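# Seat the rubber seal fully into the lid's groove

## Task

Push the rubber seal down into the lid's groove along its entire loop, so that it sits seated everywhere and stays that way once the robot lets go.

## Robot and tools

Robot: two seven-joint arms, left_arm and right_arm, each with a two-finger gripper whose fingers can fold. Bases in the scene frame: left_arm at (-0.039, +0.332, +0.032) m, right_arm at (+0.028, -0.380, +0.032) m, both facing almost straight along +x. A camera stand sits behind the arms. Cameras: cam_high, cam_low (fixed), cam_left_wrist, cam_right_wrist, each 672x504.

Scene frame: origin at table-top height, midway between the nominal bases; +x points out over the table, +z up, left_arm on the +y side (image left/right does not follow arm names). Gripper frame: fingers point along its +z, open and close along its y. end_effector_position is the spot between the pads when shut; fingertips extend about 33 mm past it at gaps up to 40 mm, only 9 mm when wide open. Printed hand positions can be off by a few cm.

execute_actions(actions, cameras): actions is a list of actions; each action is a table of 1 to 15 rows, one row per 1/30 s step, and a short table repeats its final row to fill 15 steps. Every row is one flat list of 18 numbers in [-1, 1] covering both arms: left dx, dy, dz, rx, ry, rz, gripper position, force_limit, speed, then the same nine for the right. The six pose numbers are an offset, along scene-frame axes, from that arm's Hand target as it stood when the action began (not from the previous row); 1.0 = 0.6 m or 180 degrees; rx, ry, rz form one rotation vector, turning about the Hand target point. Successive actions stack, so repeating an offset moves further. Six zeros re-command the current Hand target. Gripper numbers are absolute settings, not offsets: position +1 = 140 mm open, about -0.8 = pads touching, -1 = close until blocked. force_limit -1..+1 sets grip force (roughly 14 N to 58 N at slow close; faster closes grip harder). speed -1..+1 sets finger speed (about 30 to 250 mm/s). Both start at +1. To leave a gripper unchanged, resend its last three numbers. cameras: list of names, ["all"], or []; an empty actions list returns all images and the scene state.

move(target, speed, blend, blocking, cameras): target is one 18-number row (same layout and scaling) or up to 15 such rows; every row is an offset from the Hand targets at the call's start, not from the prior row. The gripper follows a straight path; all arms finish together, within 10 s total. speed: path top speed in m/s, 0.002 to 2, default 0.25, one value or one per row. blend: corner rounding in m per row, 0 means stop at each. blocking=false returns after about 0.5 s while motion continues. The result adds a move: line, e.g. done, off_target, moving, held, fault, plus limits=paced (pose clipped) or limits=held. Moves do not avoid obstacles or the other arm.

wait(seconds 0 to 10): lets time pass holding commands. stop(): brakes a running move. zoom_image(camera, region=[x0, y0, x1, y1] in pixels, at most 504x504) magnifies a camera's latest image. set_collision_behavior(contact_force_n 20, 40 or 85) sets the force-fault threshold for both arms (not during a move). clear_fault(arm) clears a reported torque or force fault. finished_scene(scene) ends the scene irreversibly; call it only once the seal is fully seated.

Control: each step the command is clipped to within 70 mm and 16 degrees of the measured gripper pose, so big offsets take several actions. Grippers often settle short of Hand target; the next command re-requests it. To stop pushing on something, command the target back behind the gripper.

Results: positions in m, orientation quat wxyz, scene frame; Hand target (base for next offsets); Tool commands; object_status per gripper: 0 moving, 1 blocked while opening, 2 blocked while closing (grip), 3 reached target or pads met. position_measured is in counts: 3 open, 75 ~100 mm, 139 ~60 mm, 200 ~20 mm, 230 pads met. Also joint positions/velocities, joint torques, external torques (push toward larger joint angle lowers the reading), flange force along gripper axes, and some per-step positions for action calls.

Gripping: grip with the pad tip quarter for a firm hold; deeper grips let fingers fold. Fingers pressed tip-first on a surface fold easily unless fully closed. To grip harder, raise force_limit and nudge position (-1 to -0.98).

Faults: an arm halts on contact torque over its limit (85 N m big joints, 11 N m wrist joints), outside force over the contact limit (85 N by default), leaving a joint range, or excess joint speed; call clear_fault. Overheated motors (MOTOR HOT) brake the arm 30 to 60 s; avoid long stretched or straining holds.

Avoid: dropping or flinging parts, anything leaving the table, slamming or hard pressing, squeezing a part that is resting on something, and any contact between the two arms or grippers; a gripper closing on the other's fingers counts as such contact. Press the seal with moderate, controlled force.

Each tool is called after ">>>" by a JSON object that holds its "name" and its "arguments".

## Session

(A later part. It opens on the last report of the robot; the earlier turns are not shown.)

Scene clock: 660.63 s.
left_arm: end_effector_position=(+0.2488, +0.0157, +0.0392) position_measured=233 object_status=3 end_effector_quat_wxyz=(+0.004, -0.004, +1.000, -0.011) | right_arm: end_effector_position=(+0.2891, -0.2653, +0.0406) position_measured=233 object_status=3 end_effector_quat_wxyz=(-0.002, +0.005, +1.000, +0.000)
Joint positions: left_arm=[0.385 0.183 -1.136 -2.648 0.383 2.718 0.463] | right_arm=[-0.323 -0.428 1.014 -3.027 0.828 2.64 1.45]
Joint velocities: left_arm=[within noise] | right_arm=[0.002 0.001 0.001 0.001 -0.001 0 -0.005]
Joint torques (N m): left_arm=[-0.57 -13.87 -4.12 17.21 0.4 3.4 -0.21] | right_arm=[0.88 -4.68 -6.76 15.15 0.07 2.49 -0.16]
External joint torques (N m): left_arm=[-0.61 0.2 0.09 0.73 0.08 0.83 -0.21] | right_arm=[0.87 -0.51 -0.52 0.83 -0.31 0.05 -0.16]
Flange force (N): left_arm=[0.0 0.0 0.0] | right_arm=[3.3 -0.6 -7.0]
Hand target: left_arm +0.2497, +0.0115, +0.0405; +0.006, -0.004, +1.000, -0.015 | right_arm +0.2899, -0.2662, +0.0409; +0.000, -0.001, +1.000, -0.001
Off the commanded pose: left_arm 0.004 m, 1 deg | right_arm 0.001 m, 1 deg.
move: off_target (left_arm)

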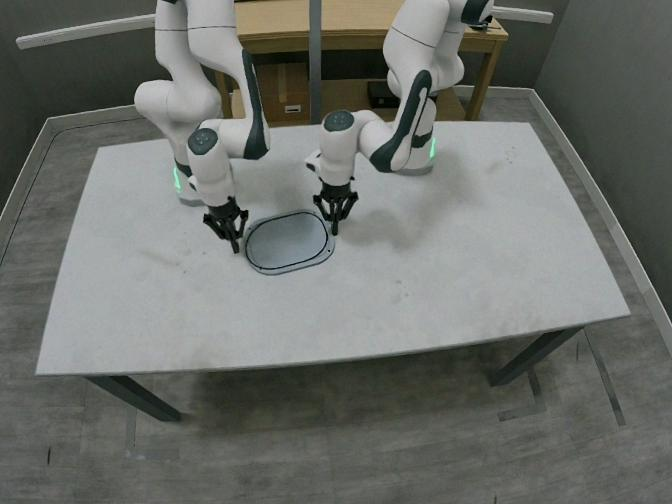

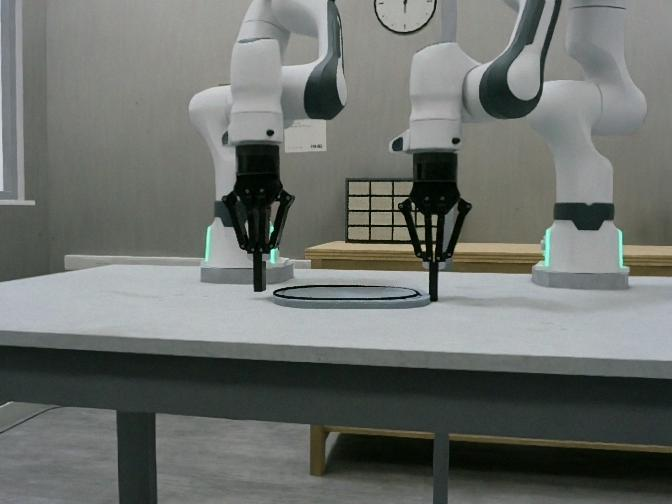

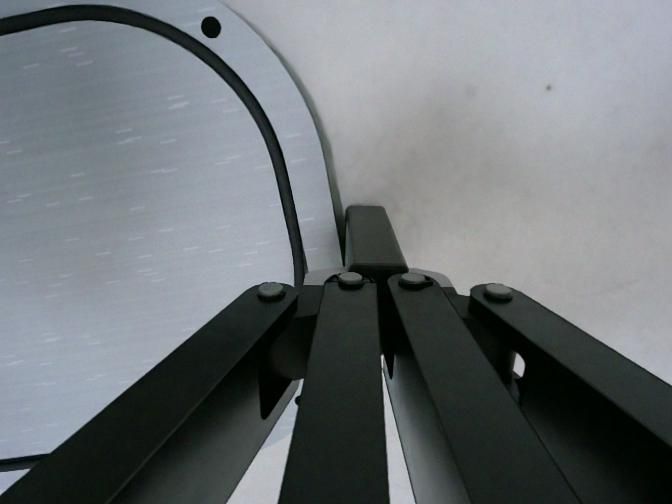

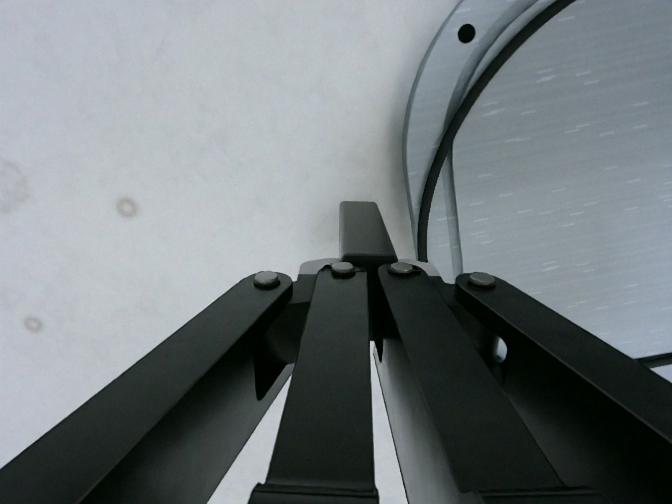

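>>> {"name": "move", "arguments": {"target": [[0,0,0,0,0,0,-1,-1,0,0,0,-0.001,0,0,0,-1,-1,0],[0,0,0,0,0,0,-1,-1,0,0,0.0575,-0.001,0,0,0,-1,-1,0]], "speed": [0.1,0.04], "cameras": ["all"]}}

>>> {"name": "zoom_image", "arguments": {"camera": "cam_right_wrist", "region": [200, 0, 504, 280]}}

>>> {"name": "zoom_image", "arguments": {"camera": "cam_low", "region": [220, 220, 460, 330]}}

Scene clock: 669.40 s.
left_arm: end_effector_position=(+0.2488, +0.0157, +0.0392) position_measured=233 object_status=3 end_effector_quat_wxyz=(+0.004, -0.004, +1.000, -0.011) | right_arm: end_effector_position=(+0.2911, -0.2327, +0.0407) position_measured=233 object_status=3 end_effector_quat_wxyz=(+0.002, -0.006, +1.000, -0.002)
Joint positions: left_arm=[0.385 0.183 -1.136 -2.648 0.383 2.718 0.463] | right_arm=[-0.337 -0.411 1.114 -2.98 0.83 2.642 1.52]
Joint velocities: left_arm=[within noise] | right_arm=[0 0.001 0.001 0.001 0 0 0.005]
Joint torques (N m): left_arm=[-0.61 -13.91 -4.14 17.25 0.4 3.41 -0.18] | right_arm=[0.1 -3.49 -6.41 15.96 0.92 2.12 0.33]
External joint torques (N m): left_arm=[-0.64 0.15 0.08 0.71 0.08 0.83 -0.17] | right_arm=[0.05 -0.23 0.33 1.53 0.53 -0.35 0.33]
Flange force (N): left_arm=[0.0 0.0 0.0] | right_arm=[-0.8 3.5 -2.8]
Hand target: left_arm +0.2497, +0.0115, +0.0405; +0.006, -0.004, +1.000, -0.015 | right_arm +0.2899, -0.2317, +0.0403; +0.000, -0.001, +1.000, -0.001
Off the commanded pose: left_arm 0.004 m, 1 deg | right_arm 0.002 m, 1 deg.
move: off_target (left_arm)

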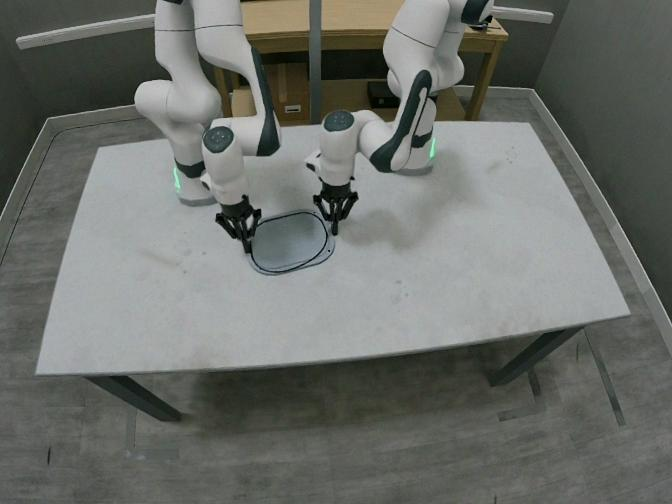

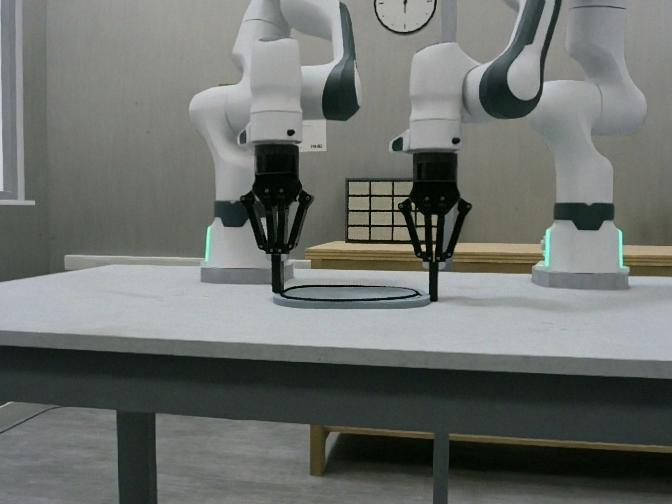

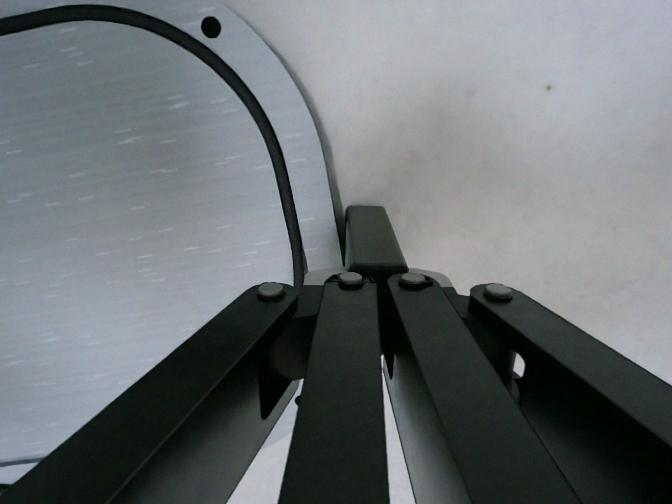

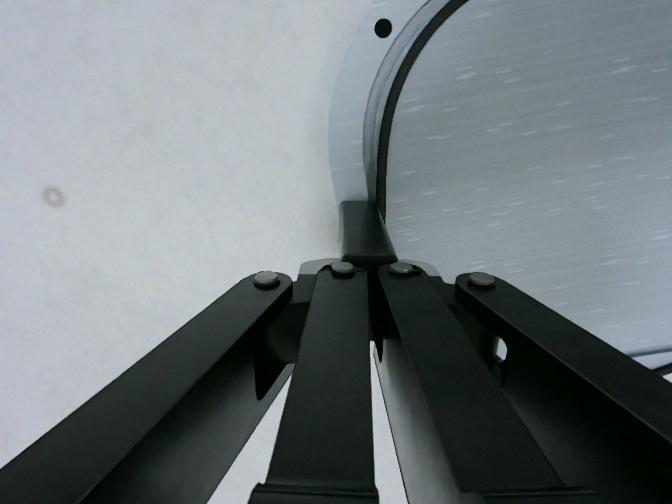

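Scaled by 1.658 from the camera's 672x504 image, which has a finer 960x720 frame.

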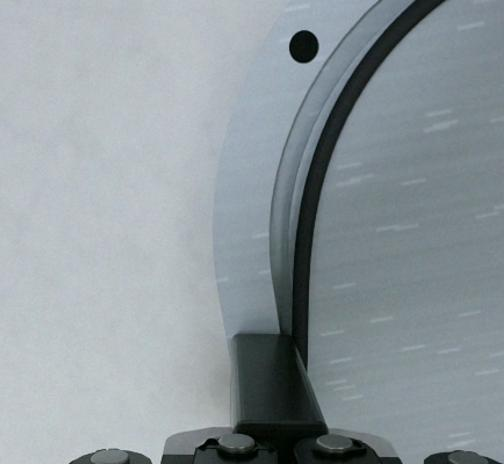

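Scaled by 2.100 from the camera's 672x504 image, which has a finer 960x720 frame.

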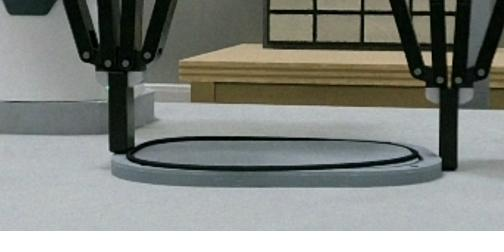

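>>> {"name": "move", "arguments": {"target": [[0,0,0,0,0,0,-1,-1,0,0,0.02,0,0,0,0,-1,-1,0],[0,0,0,0,0,0,-1,-1,0,0,-0.05,0,0,0,0,-1,-1,0]], "speed": 0.04, "cameras": ["all"]}}

>>> {"name": "zoom_image", "arguments": {"camera": "cam_high", "region": [235, 190, 355, 280]}}

Scene clock: 678.90 s.
left_arm: end_effector_position=(+0.2482, +0.0170, +0.0387) position_measured=233 object_status=3 end_effector_quat_wxyz=(+0.003, -0.004, +1.000, -0.009) | right_arm: end_effector_position=(+0.2890, -0.2607, +0.0399) position_measured=233 object_status=3 end_effector_quat_wxyz=(-0.002, +0.005, +1.000, +0.000)
Joint positions: left_arm=[0.385 0.183 -1.136 -2.648 0.383 2.714 0.463] | right_arm=[-0.324 -0.421 1.027 -3.021 0.829 2.643 1.463]
Joint velocities: left_arm=[within noise] | right_arm=[0.001 0 0 0.001 0 0.001 -0.006]
Joint torques (N m): left_arm=[-0.39 -13.7 -4.65 17.52 0.38 3.9 -0.18] | right_arm=[0.89 -4.91 -6.81 15.1 0.07 2.49 -0.17]
External joint torques (N m): left_arm=[-0.33 0.34 -0.36 1.07 0.05 1.34 -0.18] | right_arm=[0.96 -0.83 -0.51 0.9 -0.33 0.05 -0.17]
Flange force (N): left_arm=[0.0 0.0 0.0] | right_arm=[4.5 -0.8 -9.4]
Hand target: left_arm +0.2497, +0.0115, +0.0405; +0.006, -0.004, +1.000, -0.015 | right_arm +0.2899, -0.2617, +0.0403; +0.000, -0.001, +1.000, -0.001
Off the commanded pose: left_arm 0.006 m, 1 deg | right_arm 0.001 m, 1 deg.
move: off_target (left_arm)

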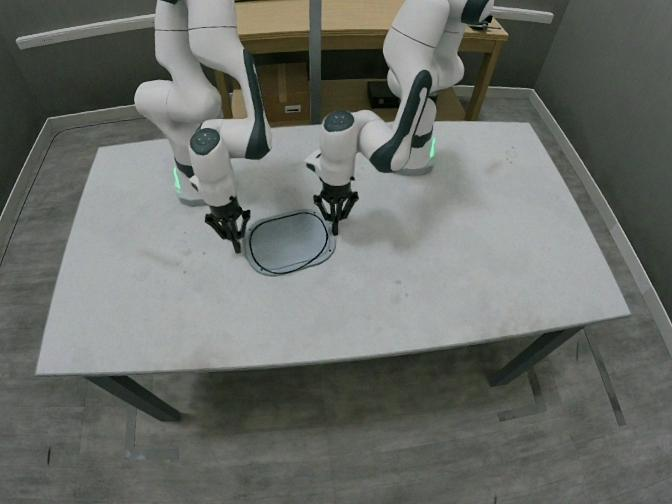

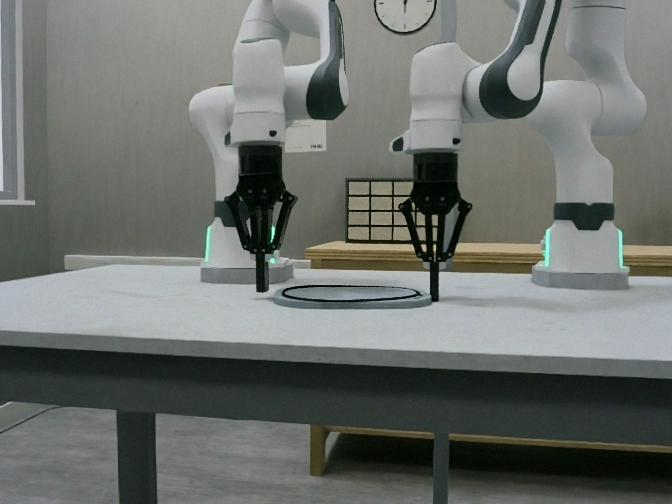

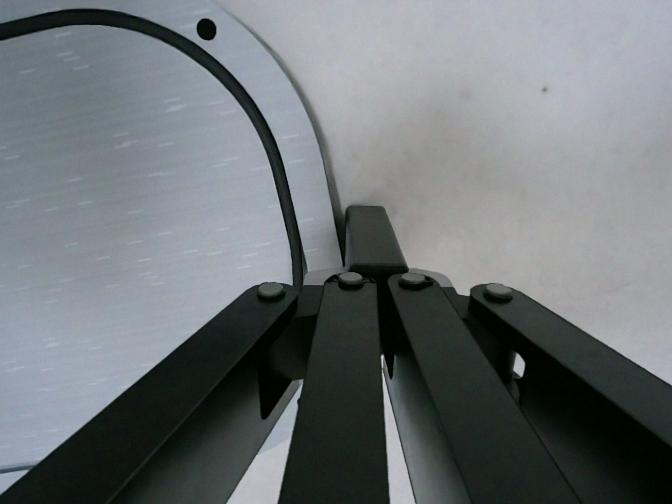

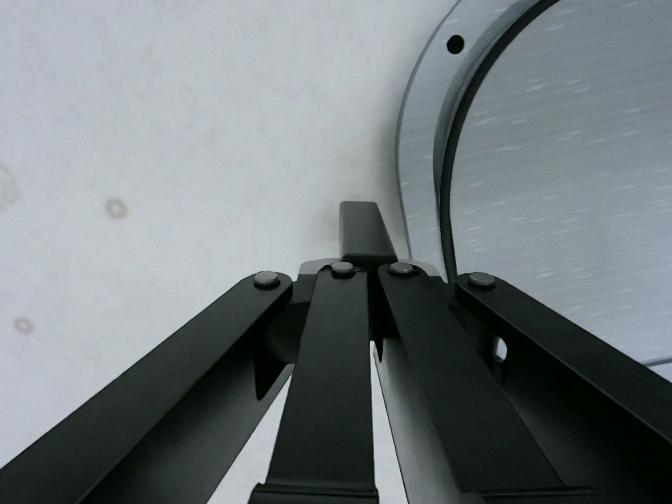

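Scaled by 4.200 from the camera's 672x504 image, which has a finer 960x720 frame.

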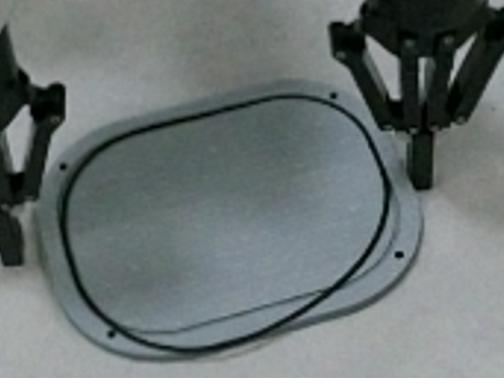

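>>> {"name": "move", "arguments": {"target": [[0,0.02,0.05,0,0,0,-1,-1,0,0,0,0.1,0,0,0,-1,-1,0],[-0.18,-0.18,0.35,0,0,0,-1,-1,0,0.1,-0.2,0.3,0,0,0,-1,-1,0]], "cameras": ["all"]}}

>>> {"name": "zoom_image", "arguments": {"camera": "cam_left_wrist", "region": [84, 0, 588, 320]}}

Scene clock: 690.20 s.
left_arm: end_effector_position=(+0.1421, -0.0959, +0.2498) position_measured=233 object_status=3 end_effector_quat_wxyz=(+0.006, +0.000, +1.000, -0.014) | right_arm: end_effector_position=(+0.3510, -0.3814, +0.2205) position_measured=233 object_status=3 end_effector_quat_wxyz=(+0.002, +0.004, +1.000, -0.001)
Joint positions: left_arm=[-0.074 -0.519 -0.996 -2.355 -0.489 2.036 0.781] | right_arm=[-0.473 -0.774 0.47 -2.78 0.362 2.041 1.273]
Joint velocities: left_arm=[0.001 0 0 0 0 -0.002 -0.006] | right_arm=[within noise]
Joint torques (N m): left_arm=[0.97 -4.53 11.36 21.96 0.33 2.41 -0.25] | right_arm=[0.9 -3.59 -7.81 24.76 0.43 2.18 -0.16]
External joint torques (N m): left_arm=[0.96 -0.98 -0.39 0.22 -0.34 -0.14 -0.25] | right_arm=[0.92 0.38 -0.25 1.63 -0.28 -0.3 -0.16]
Flange force (N): left_arm=[0.3 -1.3 -0.5] | right_arm=[-3.6 0.4 -3.7]
Hand target: left_arm +0.1417, -0.0965, +0.2505; +0.006, -0.004, +1.000, -0.015 | right_arm +0.3499, -0.3817, +0.2203; +0.000, -0.001, +1.000, -0.001
Off the commanded pose: left_arm 0.001 m, 1 deg | right_arm 0.001 m, 1 deg.
move: done

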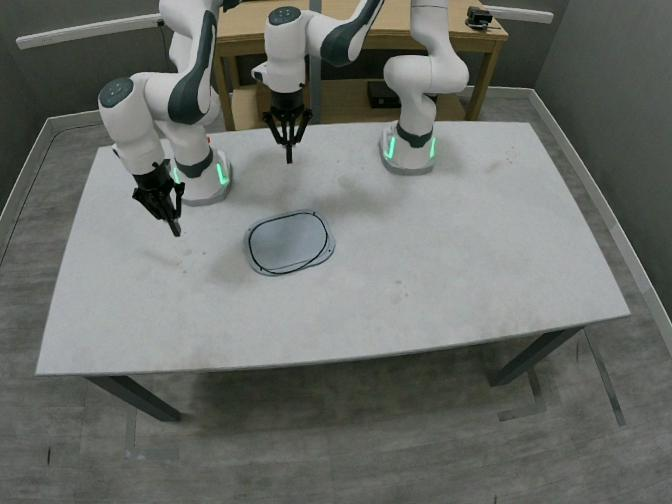

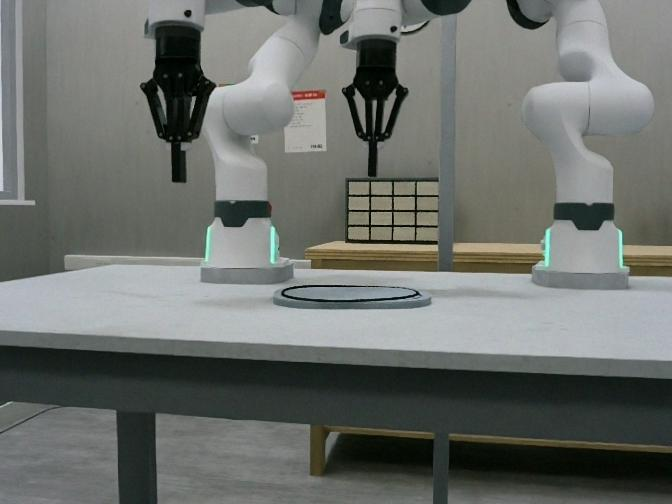

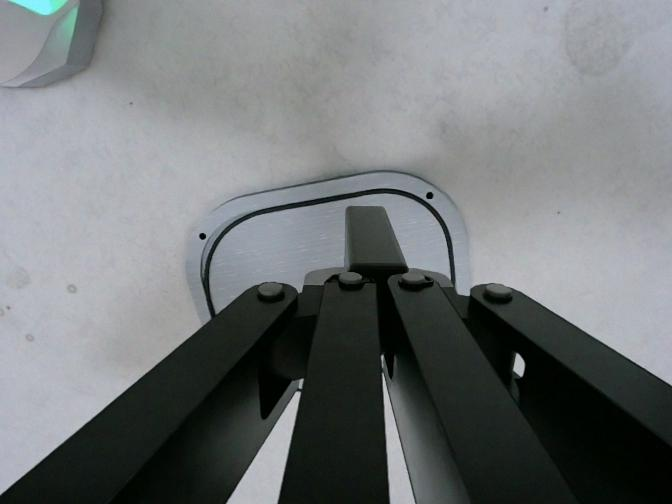

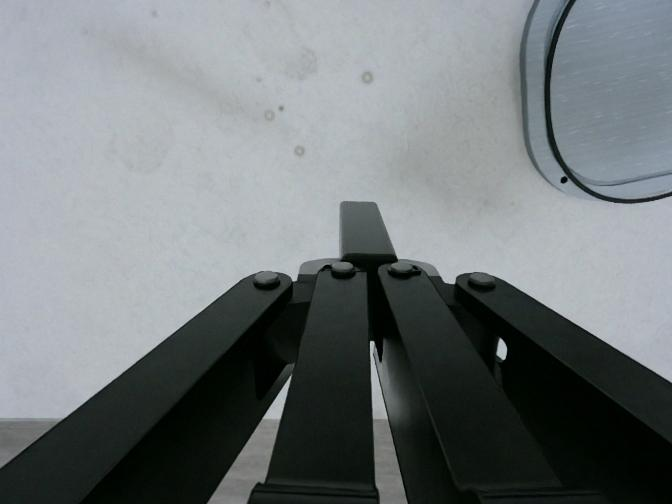

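Scaled by 1.000.

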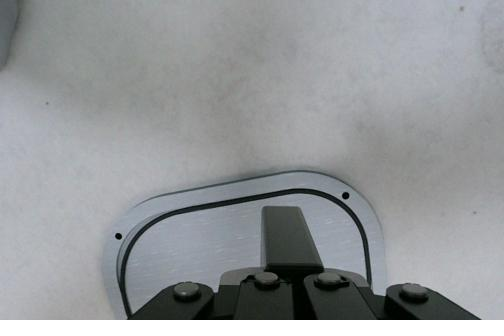

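>>> {"name": "move", "arguments": {"target": [[0.2,0.5,0,0,0,0,-1,-1,0,0,0,0,0,0,0,-1,-1,0],[0.2,0.5,0,0,0,0,-1,-1,0,0.0167,0.3,0.05,0,0,0,-1,-1,0]], "cameras": ["cam_right_wrist"]}}

>>> {"name": "zoom_image", "arguments": {"camera": "cam_right_wrist", "region": [84, 0, 588, 280]}}

Scene clock: 701.20 s.
left_arm: end_effector_position=(+0.2613, +0.2028, +0.2513) position_measured=233 object_status=3 end_effector_quat_wxyz=(+0.005, -0.007, +1.000, -0.016) | right_arm: end_effector_position=(+0.3606, -0.2030, +0.2501) position_measured=233 object_status=3 end_effector_quat_wxyz=(+0.000, -0.005, +1.000, -0.002)
Joint positions: left_arm=[-0.123 -0.755 -0.235 -2.736 -0.208 2.006 1.341] | right_arm=[-0.4 -0.77 0.802 -2.562 0.555 1.913 1.579]
Joint velocities: left_arm=[within noise] | right_arm=[-0.001 0 -0.001 0.001 0 0 0.006]
Joint torques (N m): left_arm=[0.56 -5.72 2.72 23.38 1.14 2.73 0.18] | right_arm=[0.1 -1.29 -12.95 22.89 1.32 2.16 0.37]
External joint torques (N m): left_arm=[0.56 0.33 -0.31 -0.56 0.46 0.25 0.19] | right_arm=[0.06 -1.11 0.58 1.48 0.55 -0.3 0.38]
Flange force (N): left_arm=[-1.3 0.9 2.1] | right_arm=[0.6 3.4 -3.1]
Hand target: left_arm +0.2617, +0.2035, +0.2505; +0.006, -0.004, +1.000, -0.015 | right_arm +0.3599, -0.2017, +0.2503; +0.000, -0.001, +1.000, -0.001
Off the commanded pose: left_arm 0.001 m, 0 deg | right_arm 0.001 m, 1 deg.
move: done
Images, in order (width x height): cam_right_wrist 672x504.

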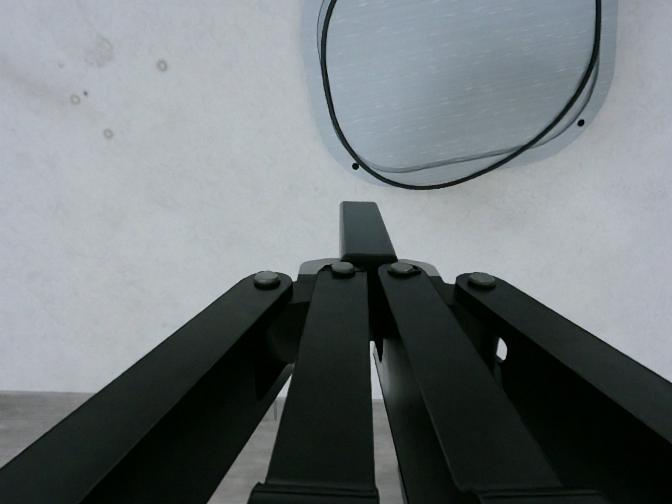

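Scaled by 1.000.

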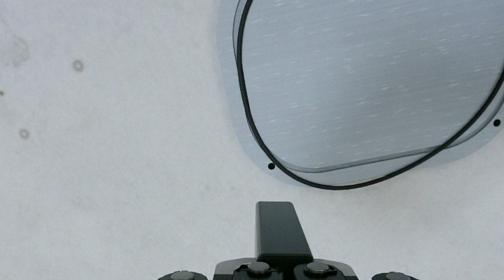

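>>> {"name": "move", "arguments": {"target": [[0,0,0,0,0,0,-1,-1,0,0.08,0.1,0,0,0,0,-1,-1,0],[0,0,0,0,0,0,-1,-1,0,0.08,0.1,-0.32,0,0,0,-1,-1,0],[0,0,0,0,0,0,-1,-1,0,0.08,0.1,-0.349,0,0,0,-1,-1,0],[0,0,0,0,0,0,-1,-1,0,0.006,0.1,-0.349,0,0,0,-1,-1,0],[0,0,0,0,0,0,-1,-1,0,0.05,0.1,-0.349,0,0,0,-1,-1,0],[0,0,0,0,0,0,-1,-1,0,0.05,0,0,0,0,0,-1,-1,0]], "speed": [0.2,0.25,0.1,0.04,0.06,0.25], "cameras": ["cam_high","cam_right_wrist"]}}

>>> {"name": "zoom_image", "arguments": {"camera": "cam_high", "region": [235, 190, 355, 280]}}

Scene clock: 723.33 s.
left_arm: end_effector_position=(+0.2613, +0.2028, +0.2513) position_measured=233 object_status=3 end_effector_quat_wxyz=(+0.005, -0.007, +1.000, -0.016) | right_arm: end_effector_position=(+0.3915, -0.2002, +0.2507) position_measured=233 object_status=3 end_effector_quat_wxyz=(+0.002, +0.003, +1.000, +0.000)
Joint positions: left_arm=[-0.123 -0.755 -0.235 -2.736 -0.208 2.006 1.341] | right_arm=[-0.484 -0.681 0.855 -2.491 0.537 1.951 1.593]
Joint velocities: left_arm=[within noise] | right_arm=[0.001 0.001 -0.002 0 -0.001 -0.004 0]
Joint torques (N m): left_arm=[0.53 -5.64 2.67 23.38 1.13 2.75 0.18] | right_arm=[0.92 -1.72 -13.75 22.37 0.46 2.23 -0.26]
External joint torques (N m): left_arm=[0.53 0.4 -0.35 -0.61 0.44 0.26 0.18] | right_arm=[0.95 -0.34 -0.33 0.72 -0.3 -0.23 -0.26]
Flange force (N): left_arm=[-1.4 0.7 2.3] | right_arm=[2.3 -0.5 -3.1]
Hand target: left_arm +0.2617, +0.2035, +0.2505; +0.006, -0.004, +1.000, -0.015 | right_arm +0.3899, -0.2017, +0.2503; +0.000, -0.001, +1.000, -0.001
Off the commanded pose: left_arm 0.001 m, 0 deg | right_arm 0.002 m, 1 deg.
move: done
Images, in order (width x height): cam_high 672x504, cam_right_wrist 672x504.

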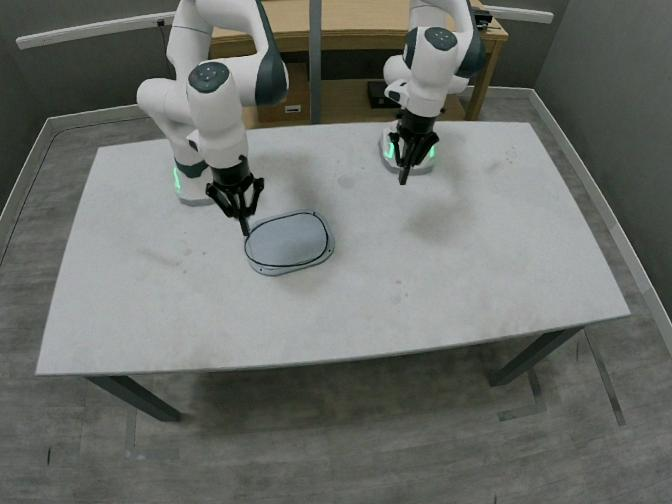

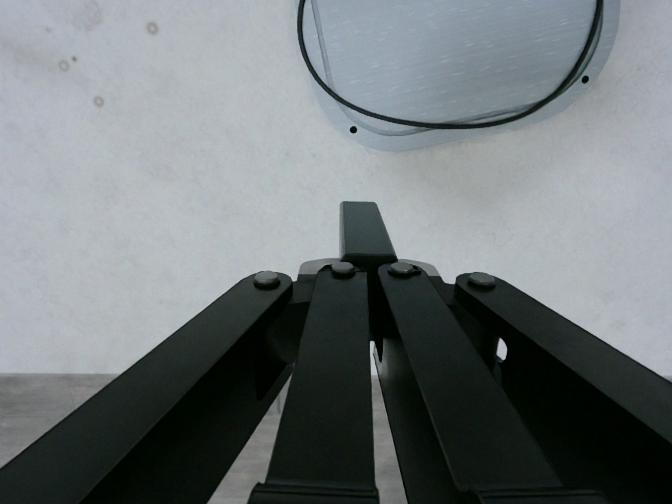

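Scaled by 4.200 from the camera's 672x504 image, which has a finer 960x720 frame.

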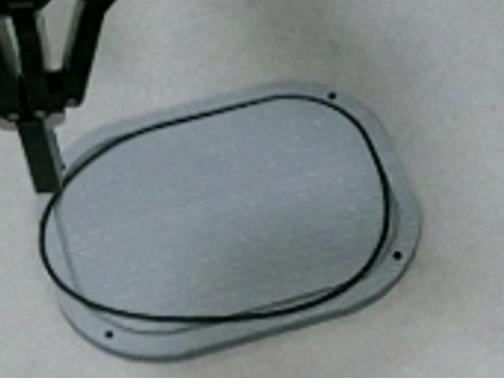

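>>> {"name": "move", "arguments": {"target": [[-0.02,-0.29,0,0,0,0,-1,-1,0,-0.1667,-0.1,-0.2,0,0,0,-1,-1,0],[-0.02,-0.29,-0.34,0,0,0,-1,-1,0,-0.1667,-0.1067,-0.32,0,0,0,-1,-1,0],[-0.02,-0.32,-0.35,0,0,0,-1,-1,0,-0.1667,-0.1067,-0.3495,0,0,0,-1,-1,0],[-0.02,-0.32,-0.35,0,0,0,-1,-1,0,-0.1667,-0.032,-0.3495,0,0,0,-1,-1,0],[-0.02,-0.32,-0.35,0,0,0,-1,-1,0,-0.1667,-0.08,-0.3495,0,0,0,-1,-1,0],[-0.02,-0.32,-0.35,0,0,0,-1,-1,0,-0.1667,-0.08,-0.3,0,0,0,-1,-1,0]], "speed": [0.25,0.25,0.05,0.04,0.06,0.06], "cameras": ["cam_high","cam_left_wrist","cam_right_wrist"]}}

>>> {"name": "zoom_image", "arguments": {"camera": "cam_high", "region": [235, 190, 355, 280]}}

Scene clock: 740.10 s.
left_arm: end_effector_position=(+0.2486, +0.0144, +0.0397) position_measured=233 object_status=3 end_effector_quat_wxyz=(+0.004, -0.005, +1.000, -0.013) | right_arm: end_effector_position=(+0.2910, -0.2490, +0.0703) position_measured=233 object_status=3 end_effector_quat_wxyz=(+0.001, -0.001, +1.000, +0.000)
Joint positions: left_arm=[-0.041 0.093 -0.755 -2.66 0.134 2.749 0.639] | right_arm=[-0.261 -0.59 0.979 -3.001 0.827 2.466 1.482]
Joint velocities: left_arm=[within noise] | right_arm=[0 0 -0.001 0 0.001 -0.004 0]
Joint torques (N m): left_arm=[-0.45 -19.99 -1.19 17.93 0.94 3.24 -0.21] | right_arm=[0.56 -3.27 -8.52 17.02 0.44 2.17 0.12]
External joint torques (N m): left_arm=[-0.38 0.66 0.47 1.32 0.62 0.67 -0.21] | right_arm=[0.61 -1.24 -0.05 1.14 -0.07 -0.29 0.12]
Flange force (N): left_arm=[0.0 0.0 0.0] | right_arm=[4.6 1.0 -9.5]
Hand target: left_arm +0.2497, +0.0115, +0.0405; +0.006, -0.004, +1.000, -0.015 | right_arm +0.2899, -0.2497, +0.0703; +0.000, -0.001, +1.000, -0.001
Off the commanded pose: left_arm 0.003 m, 0 deg | right_arm 0.001 m, 0 deg.
move: done
Images, in order (width x height): cam_high 672x504, cam_left_wrist 672x504, cam_right_wrist 672x504.

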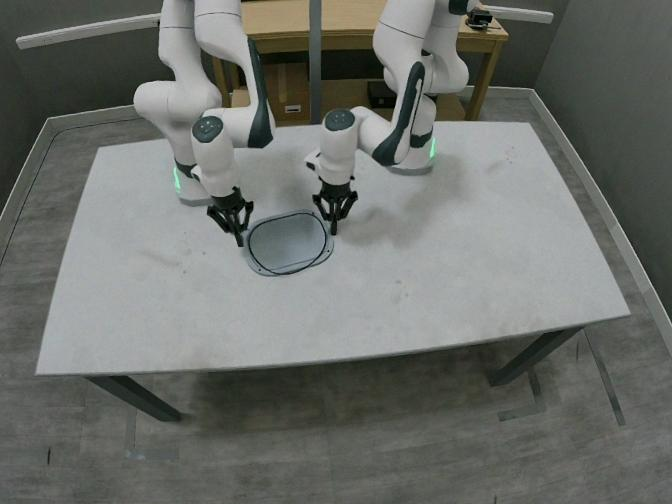

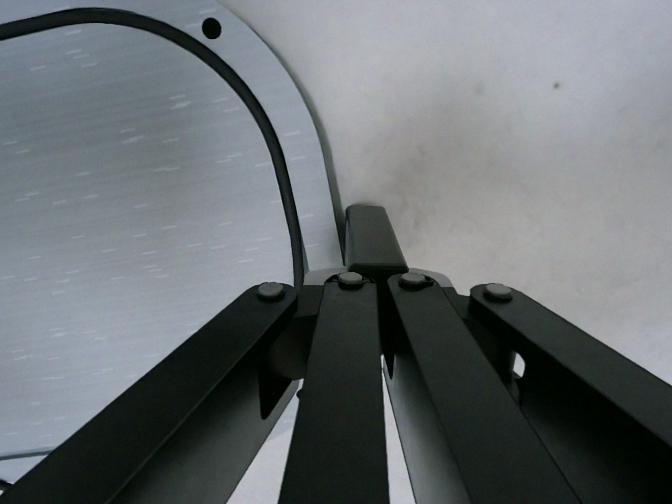

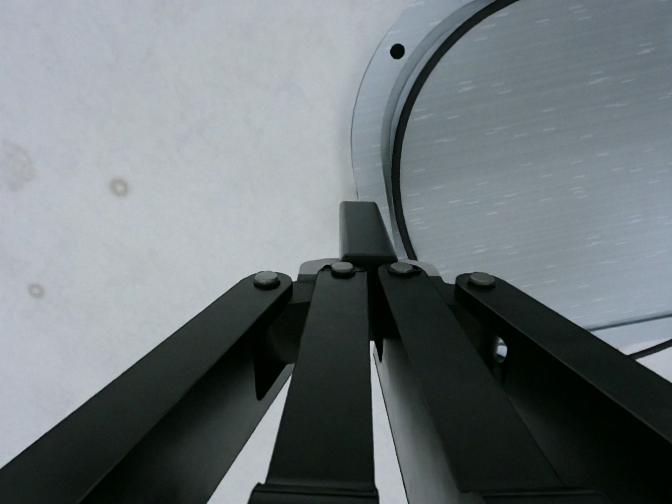

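Scaled by 4.200 from the camera's 672x504 image, which has a finer 960x720 frame.

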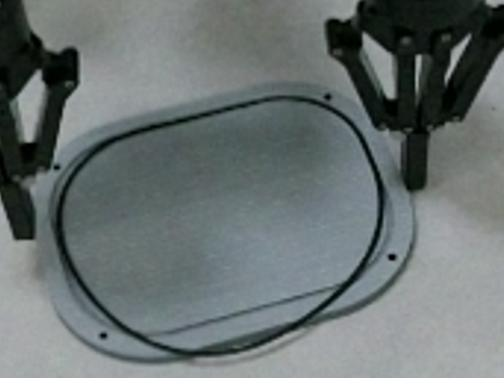

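>>> {"name": "zoom_image", "arguments": {"camera": "cam_right_wrist", "region": [330, 0, 530, 280]}}

Scaled by 1.800 from the camera's 672x504 image, which has a finer 960x720 frame.

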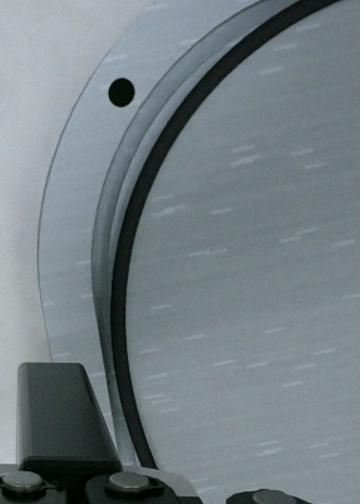

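>>> {"name": "move", "arguments": {"target": [[0,0.03,0.15,0,0,0,-1,-1,0,0.1,-0.25,0.3,0,0,0,-1,-1,0],[0.12,-0.06,0.35,0,0,0,-1,-1,0,0.1,-0.25,0.3,0,0,0,-1,-1,0]], "cameras": ["cam_left_wrist"]}}

>>> {"name": "zoom_image", "arguments": {"camera": "cam_left_wrist", "region": [84, 0, 588, 280]}}

Scene clock: 752.30 s.
left_arm: end_effector_position=(+0.3213, -0.0255, +0.2508) position_measured=233 object_status=3 end_effector_quat_wxyz=(+0.006, -0.002, +1.000, -0.017) | right_arm: end_effector_position=(+0.3510, -0.3993, +0.2505) position_measured=233 object_status=3 end_effector_quat_wxyz=(+0.002, +0.003, +1.000, -0.001)
Joint positions: left_arm=[-0.085 -0.181 -0.657 -2.241 -0.15 2.124 0.903] | right_arm=[-0.514 -0.797 0.426 -2.722 0.324 1.957 1.231]
Joint velocities: left_arm=[0.001 -0.001 0 0 0 -0.004 -0.006] | right_arm=[within noise]
Joint torques (N m): left_arm=[1.02 -19.36 2.96 23.91 1.32 2.42 -0.18] | right_arm=[0.64 -3.4 -7.51 25.17 0.5 2.17 -0.22]
External joint torques (N m): left_arm=[1.01 0.62 -0.27 0.08 0.68 -0.14 -0.17] | right_arm=[0.65 0.38 -0.04 1.53 -0.23 -0.32 -0.22]
Flange force (N): left_arm=[-4.1 -3.4 1.0] | right_arm=[-3.8 -0.1 -3.7]
Hand target: left_arm +0.3217, -0.0245, +0.2505; +0.006, -0.004, +1.000, -0.015 | right_arm +0.3499, -0.3997, +0.2503; +0.000, -0.001, +1.000, -0.001
Off the commanded pose: left_arm 0.001 m, 0 deg | right_arm 0.001 m, 1 deg.
move: done
Images, in order (width x height): cam_left_wrist 672x504.

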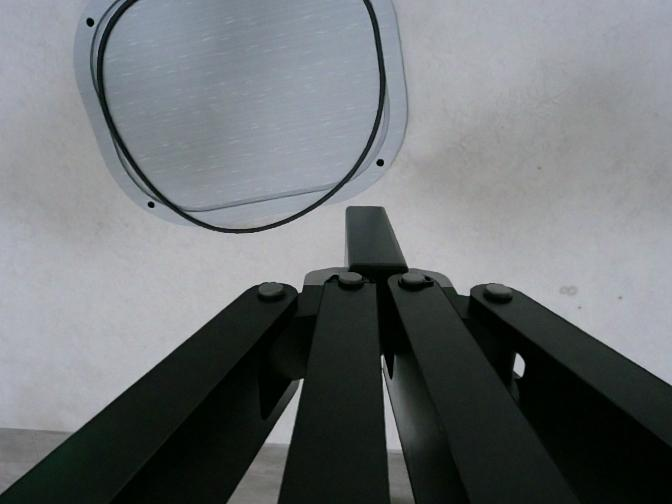

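Scaled by 1.000.

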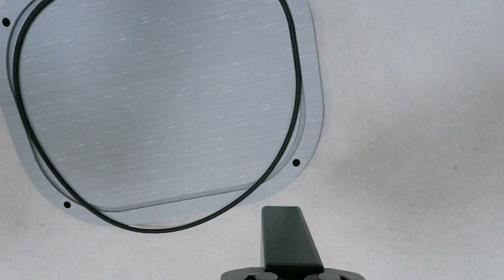

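>>> {"name": "move", "arguments": {"target": [[-0.0217,-0.0258,-0.1,0,0,0,-1,-1,0,0.1,0.1,0,0,0,0,-1,-1,0],[-0.0217,-0.0258,-0.31,0,0,0,-1,-1,0,0.1,0.43,-0.2,0,0,0,-1,-1,0],[-0.0217,-0.0258,-0.3333,0,0,0,-1,-1,0,0.1,0.43,-0.3492,0,0,0,-1,-1,0],[-0.0217,0.0225,-0.3333,0,0,0,-1,-1,0,0.1,0.43,-0.3492,0,0,0,-1,-1,0]], "speed": [0.2,0.2,0.08,0.04], "cameras": ["all"]}}

>>> {"name": "zoom_image", "arguments": {"camera": "cam_high", "region": [235, 190, 355, 280]}}

Scene clock: 772.00 s.
left_arm: end_effector_position=(+0.3077, -0.0388, +0.0757) position_measured=233 object_status=3 end_effector_quat_wxyz=(+0.004, -0.003, +1.000, -0.014) | right_arm: end_effector_position=(+0.3982, -0.1904, +0.1602) position_measured=233 object_status=3 end_effector_quat_wxyz=(-0.012, -0.041, +0.999, +0.001)
Joint positions: left_arm=[-0.142 0.192 -0.65 -2.396 0.186 2.567 0.622] | right_arm=[-0.536 -0.452 1.021 -2.57 0.507 2.231 1.575]
Joint velocities: left_arm=[0 0.001 0.002 0 0 0 -0.006] | right_arm=[within noise]
Joint torques (N m): left_arm=[-0.02 -27.37 -2.26 19.46 1.08 2.84 -0.26] | right_arm=[0.85 -4.97 -10.48 21.71 0.76 2.14 -0.1]
External joint torques (N m): left_arm=[-0.03 0.16 1.03 0.13 0.65 0.27 -0.26] | right_arm=[0.87 -0.73 -0.43 0.99 0.12 -0.25 -0.1]
Flange force (N): left_arm=[-2.3 -2.7 5.3] | right_arm=[4.7 -0.3 -5.7]
Hand target: left_arm +0.3087, -0.0399, +0.0761; +0.006, -0.004, +1.000, -0.015 (not the last commanded pose) | right_arm +0.3973, -0.1913, +0.1602; -0.013, -0.043, +0.999, +0.000 (not the last commanded pose)
Off the commanded pose: left_arm 0.037 m, 0 deg | right_arm 0.130 m, 5 deg.
move: held (right_arm; a check stopped the path), off_target (left_arm; braked when a check withheld steps of right_arm); path passed 1 of 4 targets; limits=held
pose unreachable (right arm): on one or more control steps of this call, first in action 0 (counted from 0), this arm could not follow its commanded pose, so it was not sent that pose on those steps. It may still have moved: this result reports where it is.
cause: moving toward the commanded pose would bring a part of the arm too close to another arm (a part of this arm just beyond joint 5 (forearm roll) and a part of the left arm just beyond its joint 6 (wrist pitch), 6 mm apart when this arm was first held).

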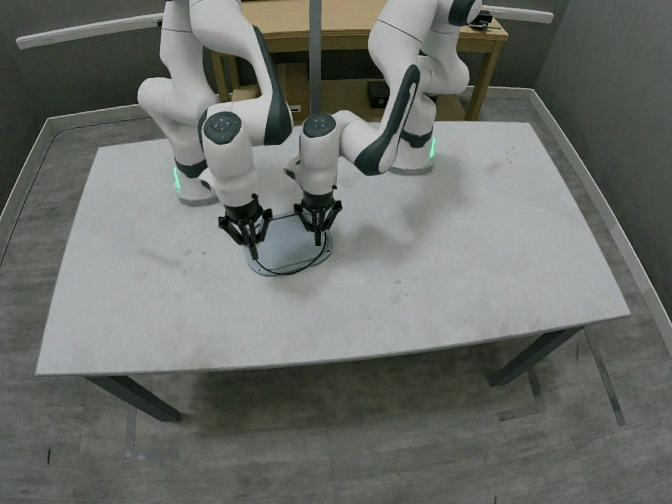

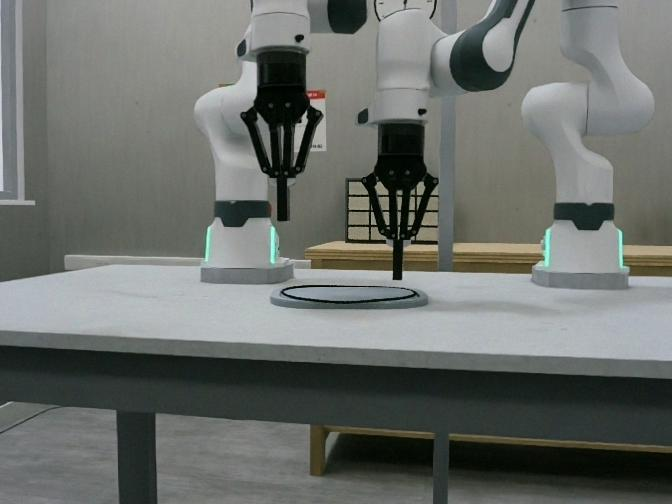

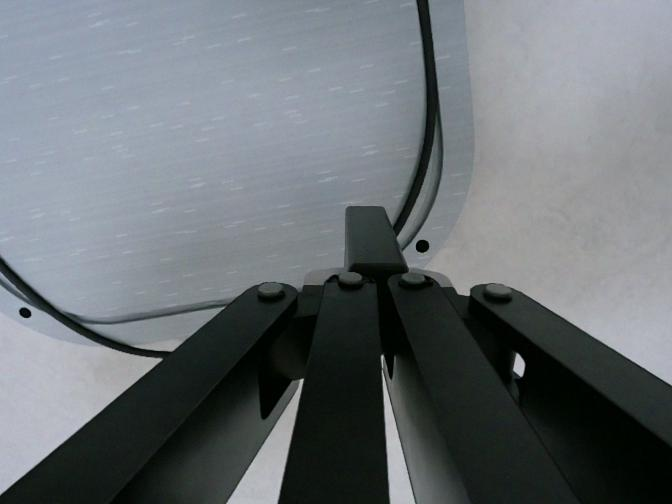

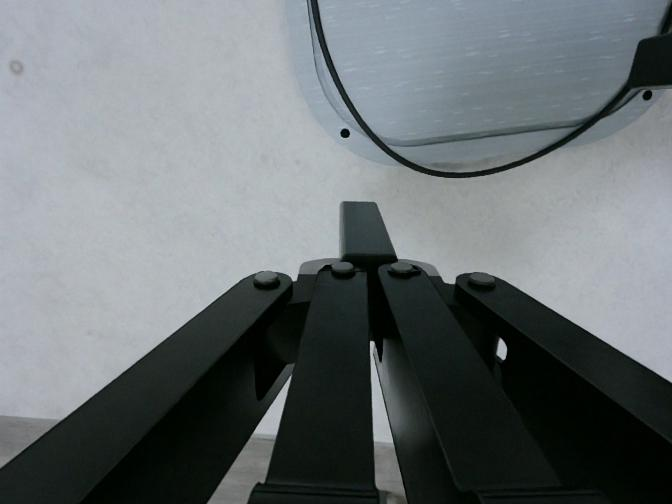

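Scaled by 4.200 from the camera's 672x504 image, which has a finer 960x720 frame.

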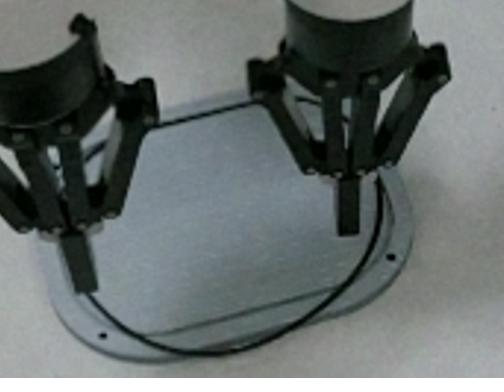

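>>> {"name": "move", "arguments": {"target": [[0,0,0,0,0,0,-1,-1,0,0,-0.35,0.15,0.04,0.02,0,-1,-1,0],[0,0,-0.0427,0,0,0,-1,-1,0,0,-0.35,0.15,0.04,0.02,0,-1,-1,0],[0,0.055,-0.0427,0,0,0,-1,-1,0,0,-0.35,0.15,0.04,0.02,0,-1,-1,0]], "speed": [0.2,0.08,0.03], "cameras": ["cam_high","cam_left_wrist"]}}

>>> {"name": "zoom_image", "arguments": {"camera": "cam_high", "region": [235, 190, 355, 280]}}

Scene clock: 782.73 s.
left_arm: end_effector_position=(+0.3089, -0.0074, +0.0505) position_measured=233 object_status=3 end_effector_quat_wxyz=(+0.006, -0.005, +1.000, -0.014) | right_arm: end_effector_position=(+0.3984, -0.4007, +0.2505) position_measured=233 object_status=3 end_effector_quat_wxyz=(-0.040, -0.040, +0.996, +0.065)
Joint positions: left_arm=[-0.109 0.202 -0.625 -2.474 0.225 2.657 0.634] | right_arm=[-0.572 -0.487 0.407 -2.506 0.308 1.922 1.132]
Joint velocities: left_arm=[-0.001 0 0 0 0 0.001 0.004] | right_arm=[within noise]
Joint torques (N m): left_arm=[1.13 -27.04 -2.99 16.85 -0.06 2.59 0.28] | right_arm=[0.49 -12.14 -5.36 25.21 0.62 1.84 -0.22]
External joint torques (N m): left_arm=[1.26 -0.02 0.39 -1.1 -0.44 0.02 0.28] | right_arm=[0.5 0.51 0.09 1.49 -0.21 -0.29 -0.23]
Flange force (N): left_arm=[2.3 6.5 -3.9] | right_arm=[-4.9 -0.9 -3.5]
Hand target: left_arm +0.3087, -0.0069, +0.0505; +0.006, -0.004, +1.000, -0.015 | right_arm +0.3973, -0.4013, +0.2502; -0.042, -0.044, +0.996, +0.064
Off the commanded pose: left_arm 0.001 m, 0 deg | right_arm 0.001 m, 1 deg.
move: done
Images, in order (width x height): cam_high 672x504, cam_left_wrist 672x504.

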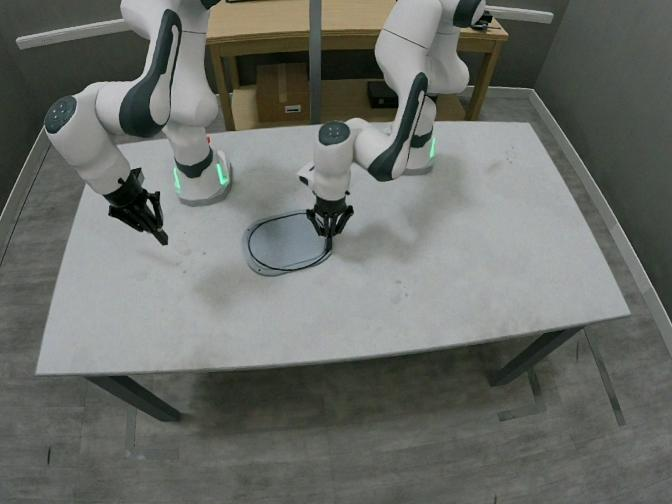

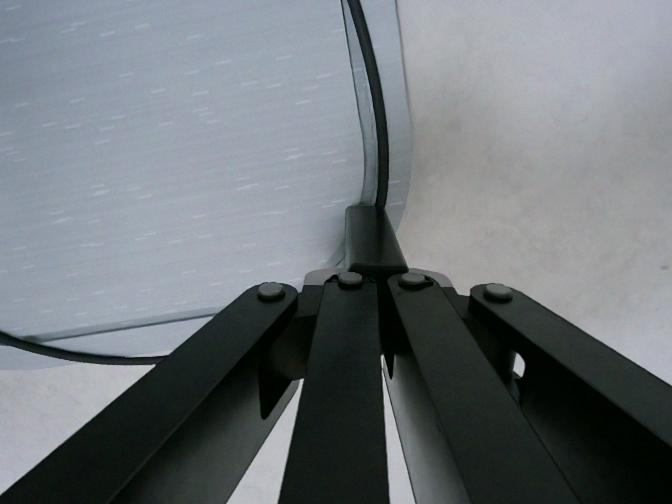

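Scaled by 4.200 from the camera's 672x504 image, which has a finer 960x720 frame.

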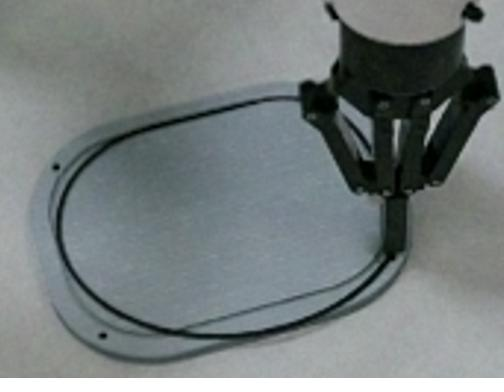

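>>> {"name": "move", "arguments": {"target": [[0,-0.04,0,0,0,0,-1,-1,0,0,0,0,0,0,0,-1,-1,0],[0.0217,-0.0292,0.3333,0,0,0.01,-1,-1,0,0,0,0,0,0,0,-1,-1,0]], "speed": [0.05,0.25], "cameras": ["cam_left_wrist"]}}

>>> {"name": "zoom_image", "arguments": {"camera": "cam_left_wrist", "region": [50, 0, 450, 280]}}

Scene clock: 790.50 s.
left_arm: end_effector_position=(+0.3226, -0.0236, +0.2500) position_measured=233 object_status=3 end_effector_quat_wxyz=(+0.007, -0.022, +1.000, -0.014) | right_arm: end_effector_position=(+0.3984, -0.4007, +0.2505) position_measured=233 object_status=3 end_effector_quat_wxyz=(-0.040, -0.040, +0.996, +0.065)
Joint positions: left_arm=[-0.129 -0.174 -0.615 -2.242 -0.13 2.125 0.849] | right_arm=[-0.572 -0.487 0.407 -2.506 0.308 1.922 1.132]
Joint velocities: left_arm=[-0.001 0.001 0 -0.001 -0.001 -0.001 0.006] | right_arm=[within noise]
Joint torques (N m): left_arm=[0 -20.83 3.49 23.96 0.27 2.41 0.26] | right_arm=[0.45 -12.18 -5.32 25.19 0.62 1.83 -0.22]
External joint torques (N m): left_arm=[-0.01 -0.01 0.57 0.17 -0.37 -0.14 0.26] | right_arm=[0.49 0.53 0.17 1.45 -0.2 -0.31 -0.24]
Flange force (N): left_arm=[0.1 1.6 -1.3] | right_arm=[-4.9 -0.8 -3.4]
Hand target: left_arm +0.3217, -0.0245, +0.2505; +0.006, -0.020, +1.000, -0.015 | right_arm +0.3973, -0.4013, +0.2502; -0.042, -0.044, +0.996, +0.064
Off the commanded pose: left_arm 0.001 m, 0 deg | right_arm 0.001 m, 1 deg.
move: done
Images, in order (width x height): cam_left_wrist 672x504.

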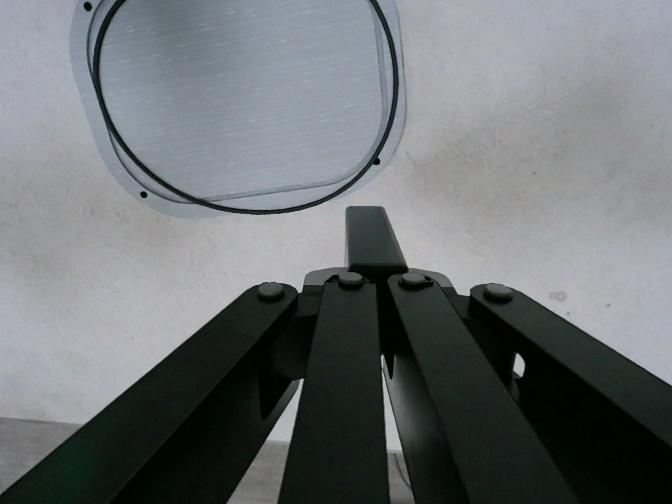

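Scaled by 1.260 from the camera's 672x504 image, which has a finer 960x720 frame.

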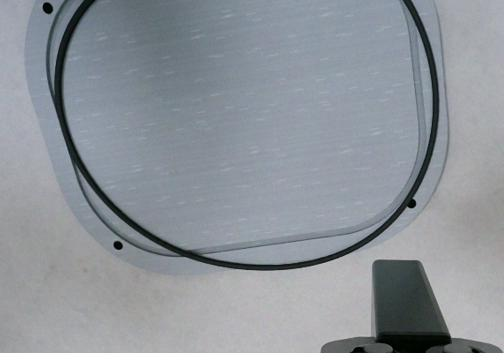

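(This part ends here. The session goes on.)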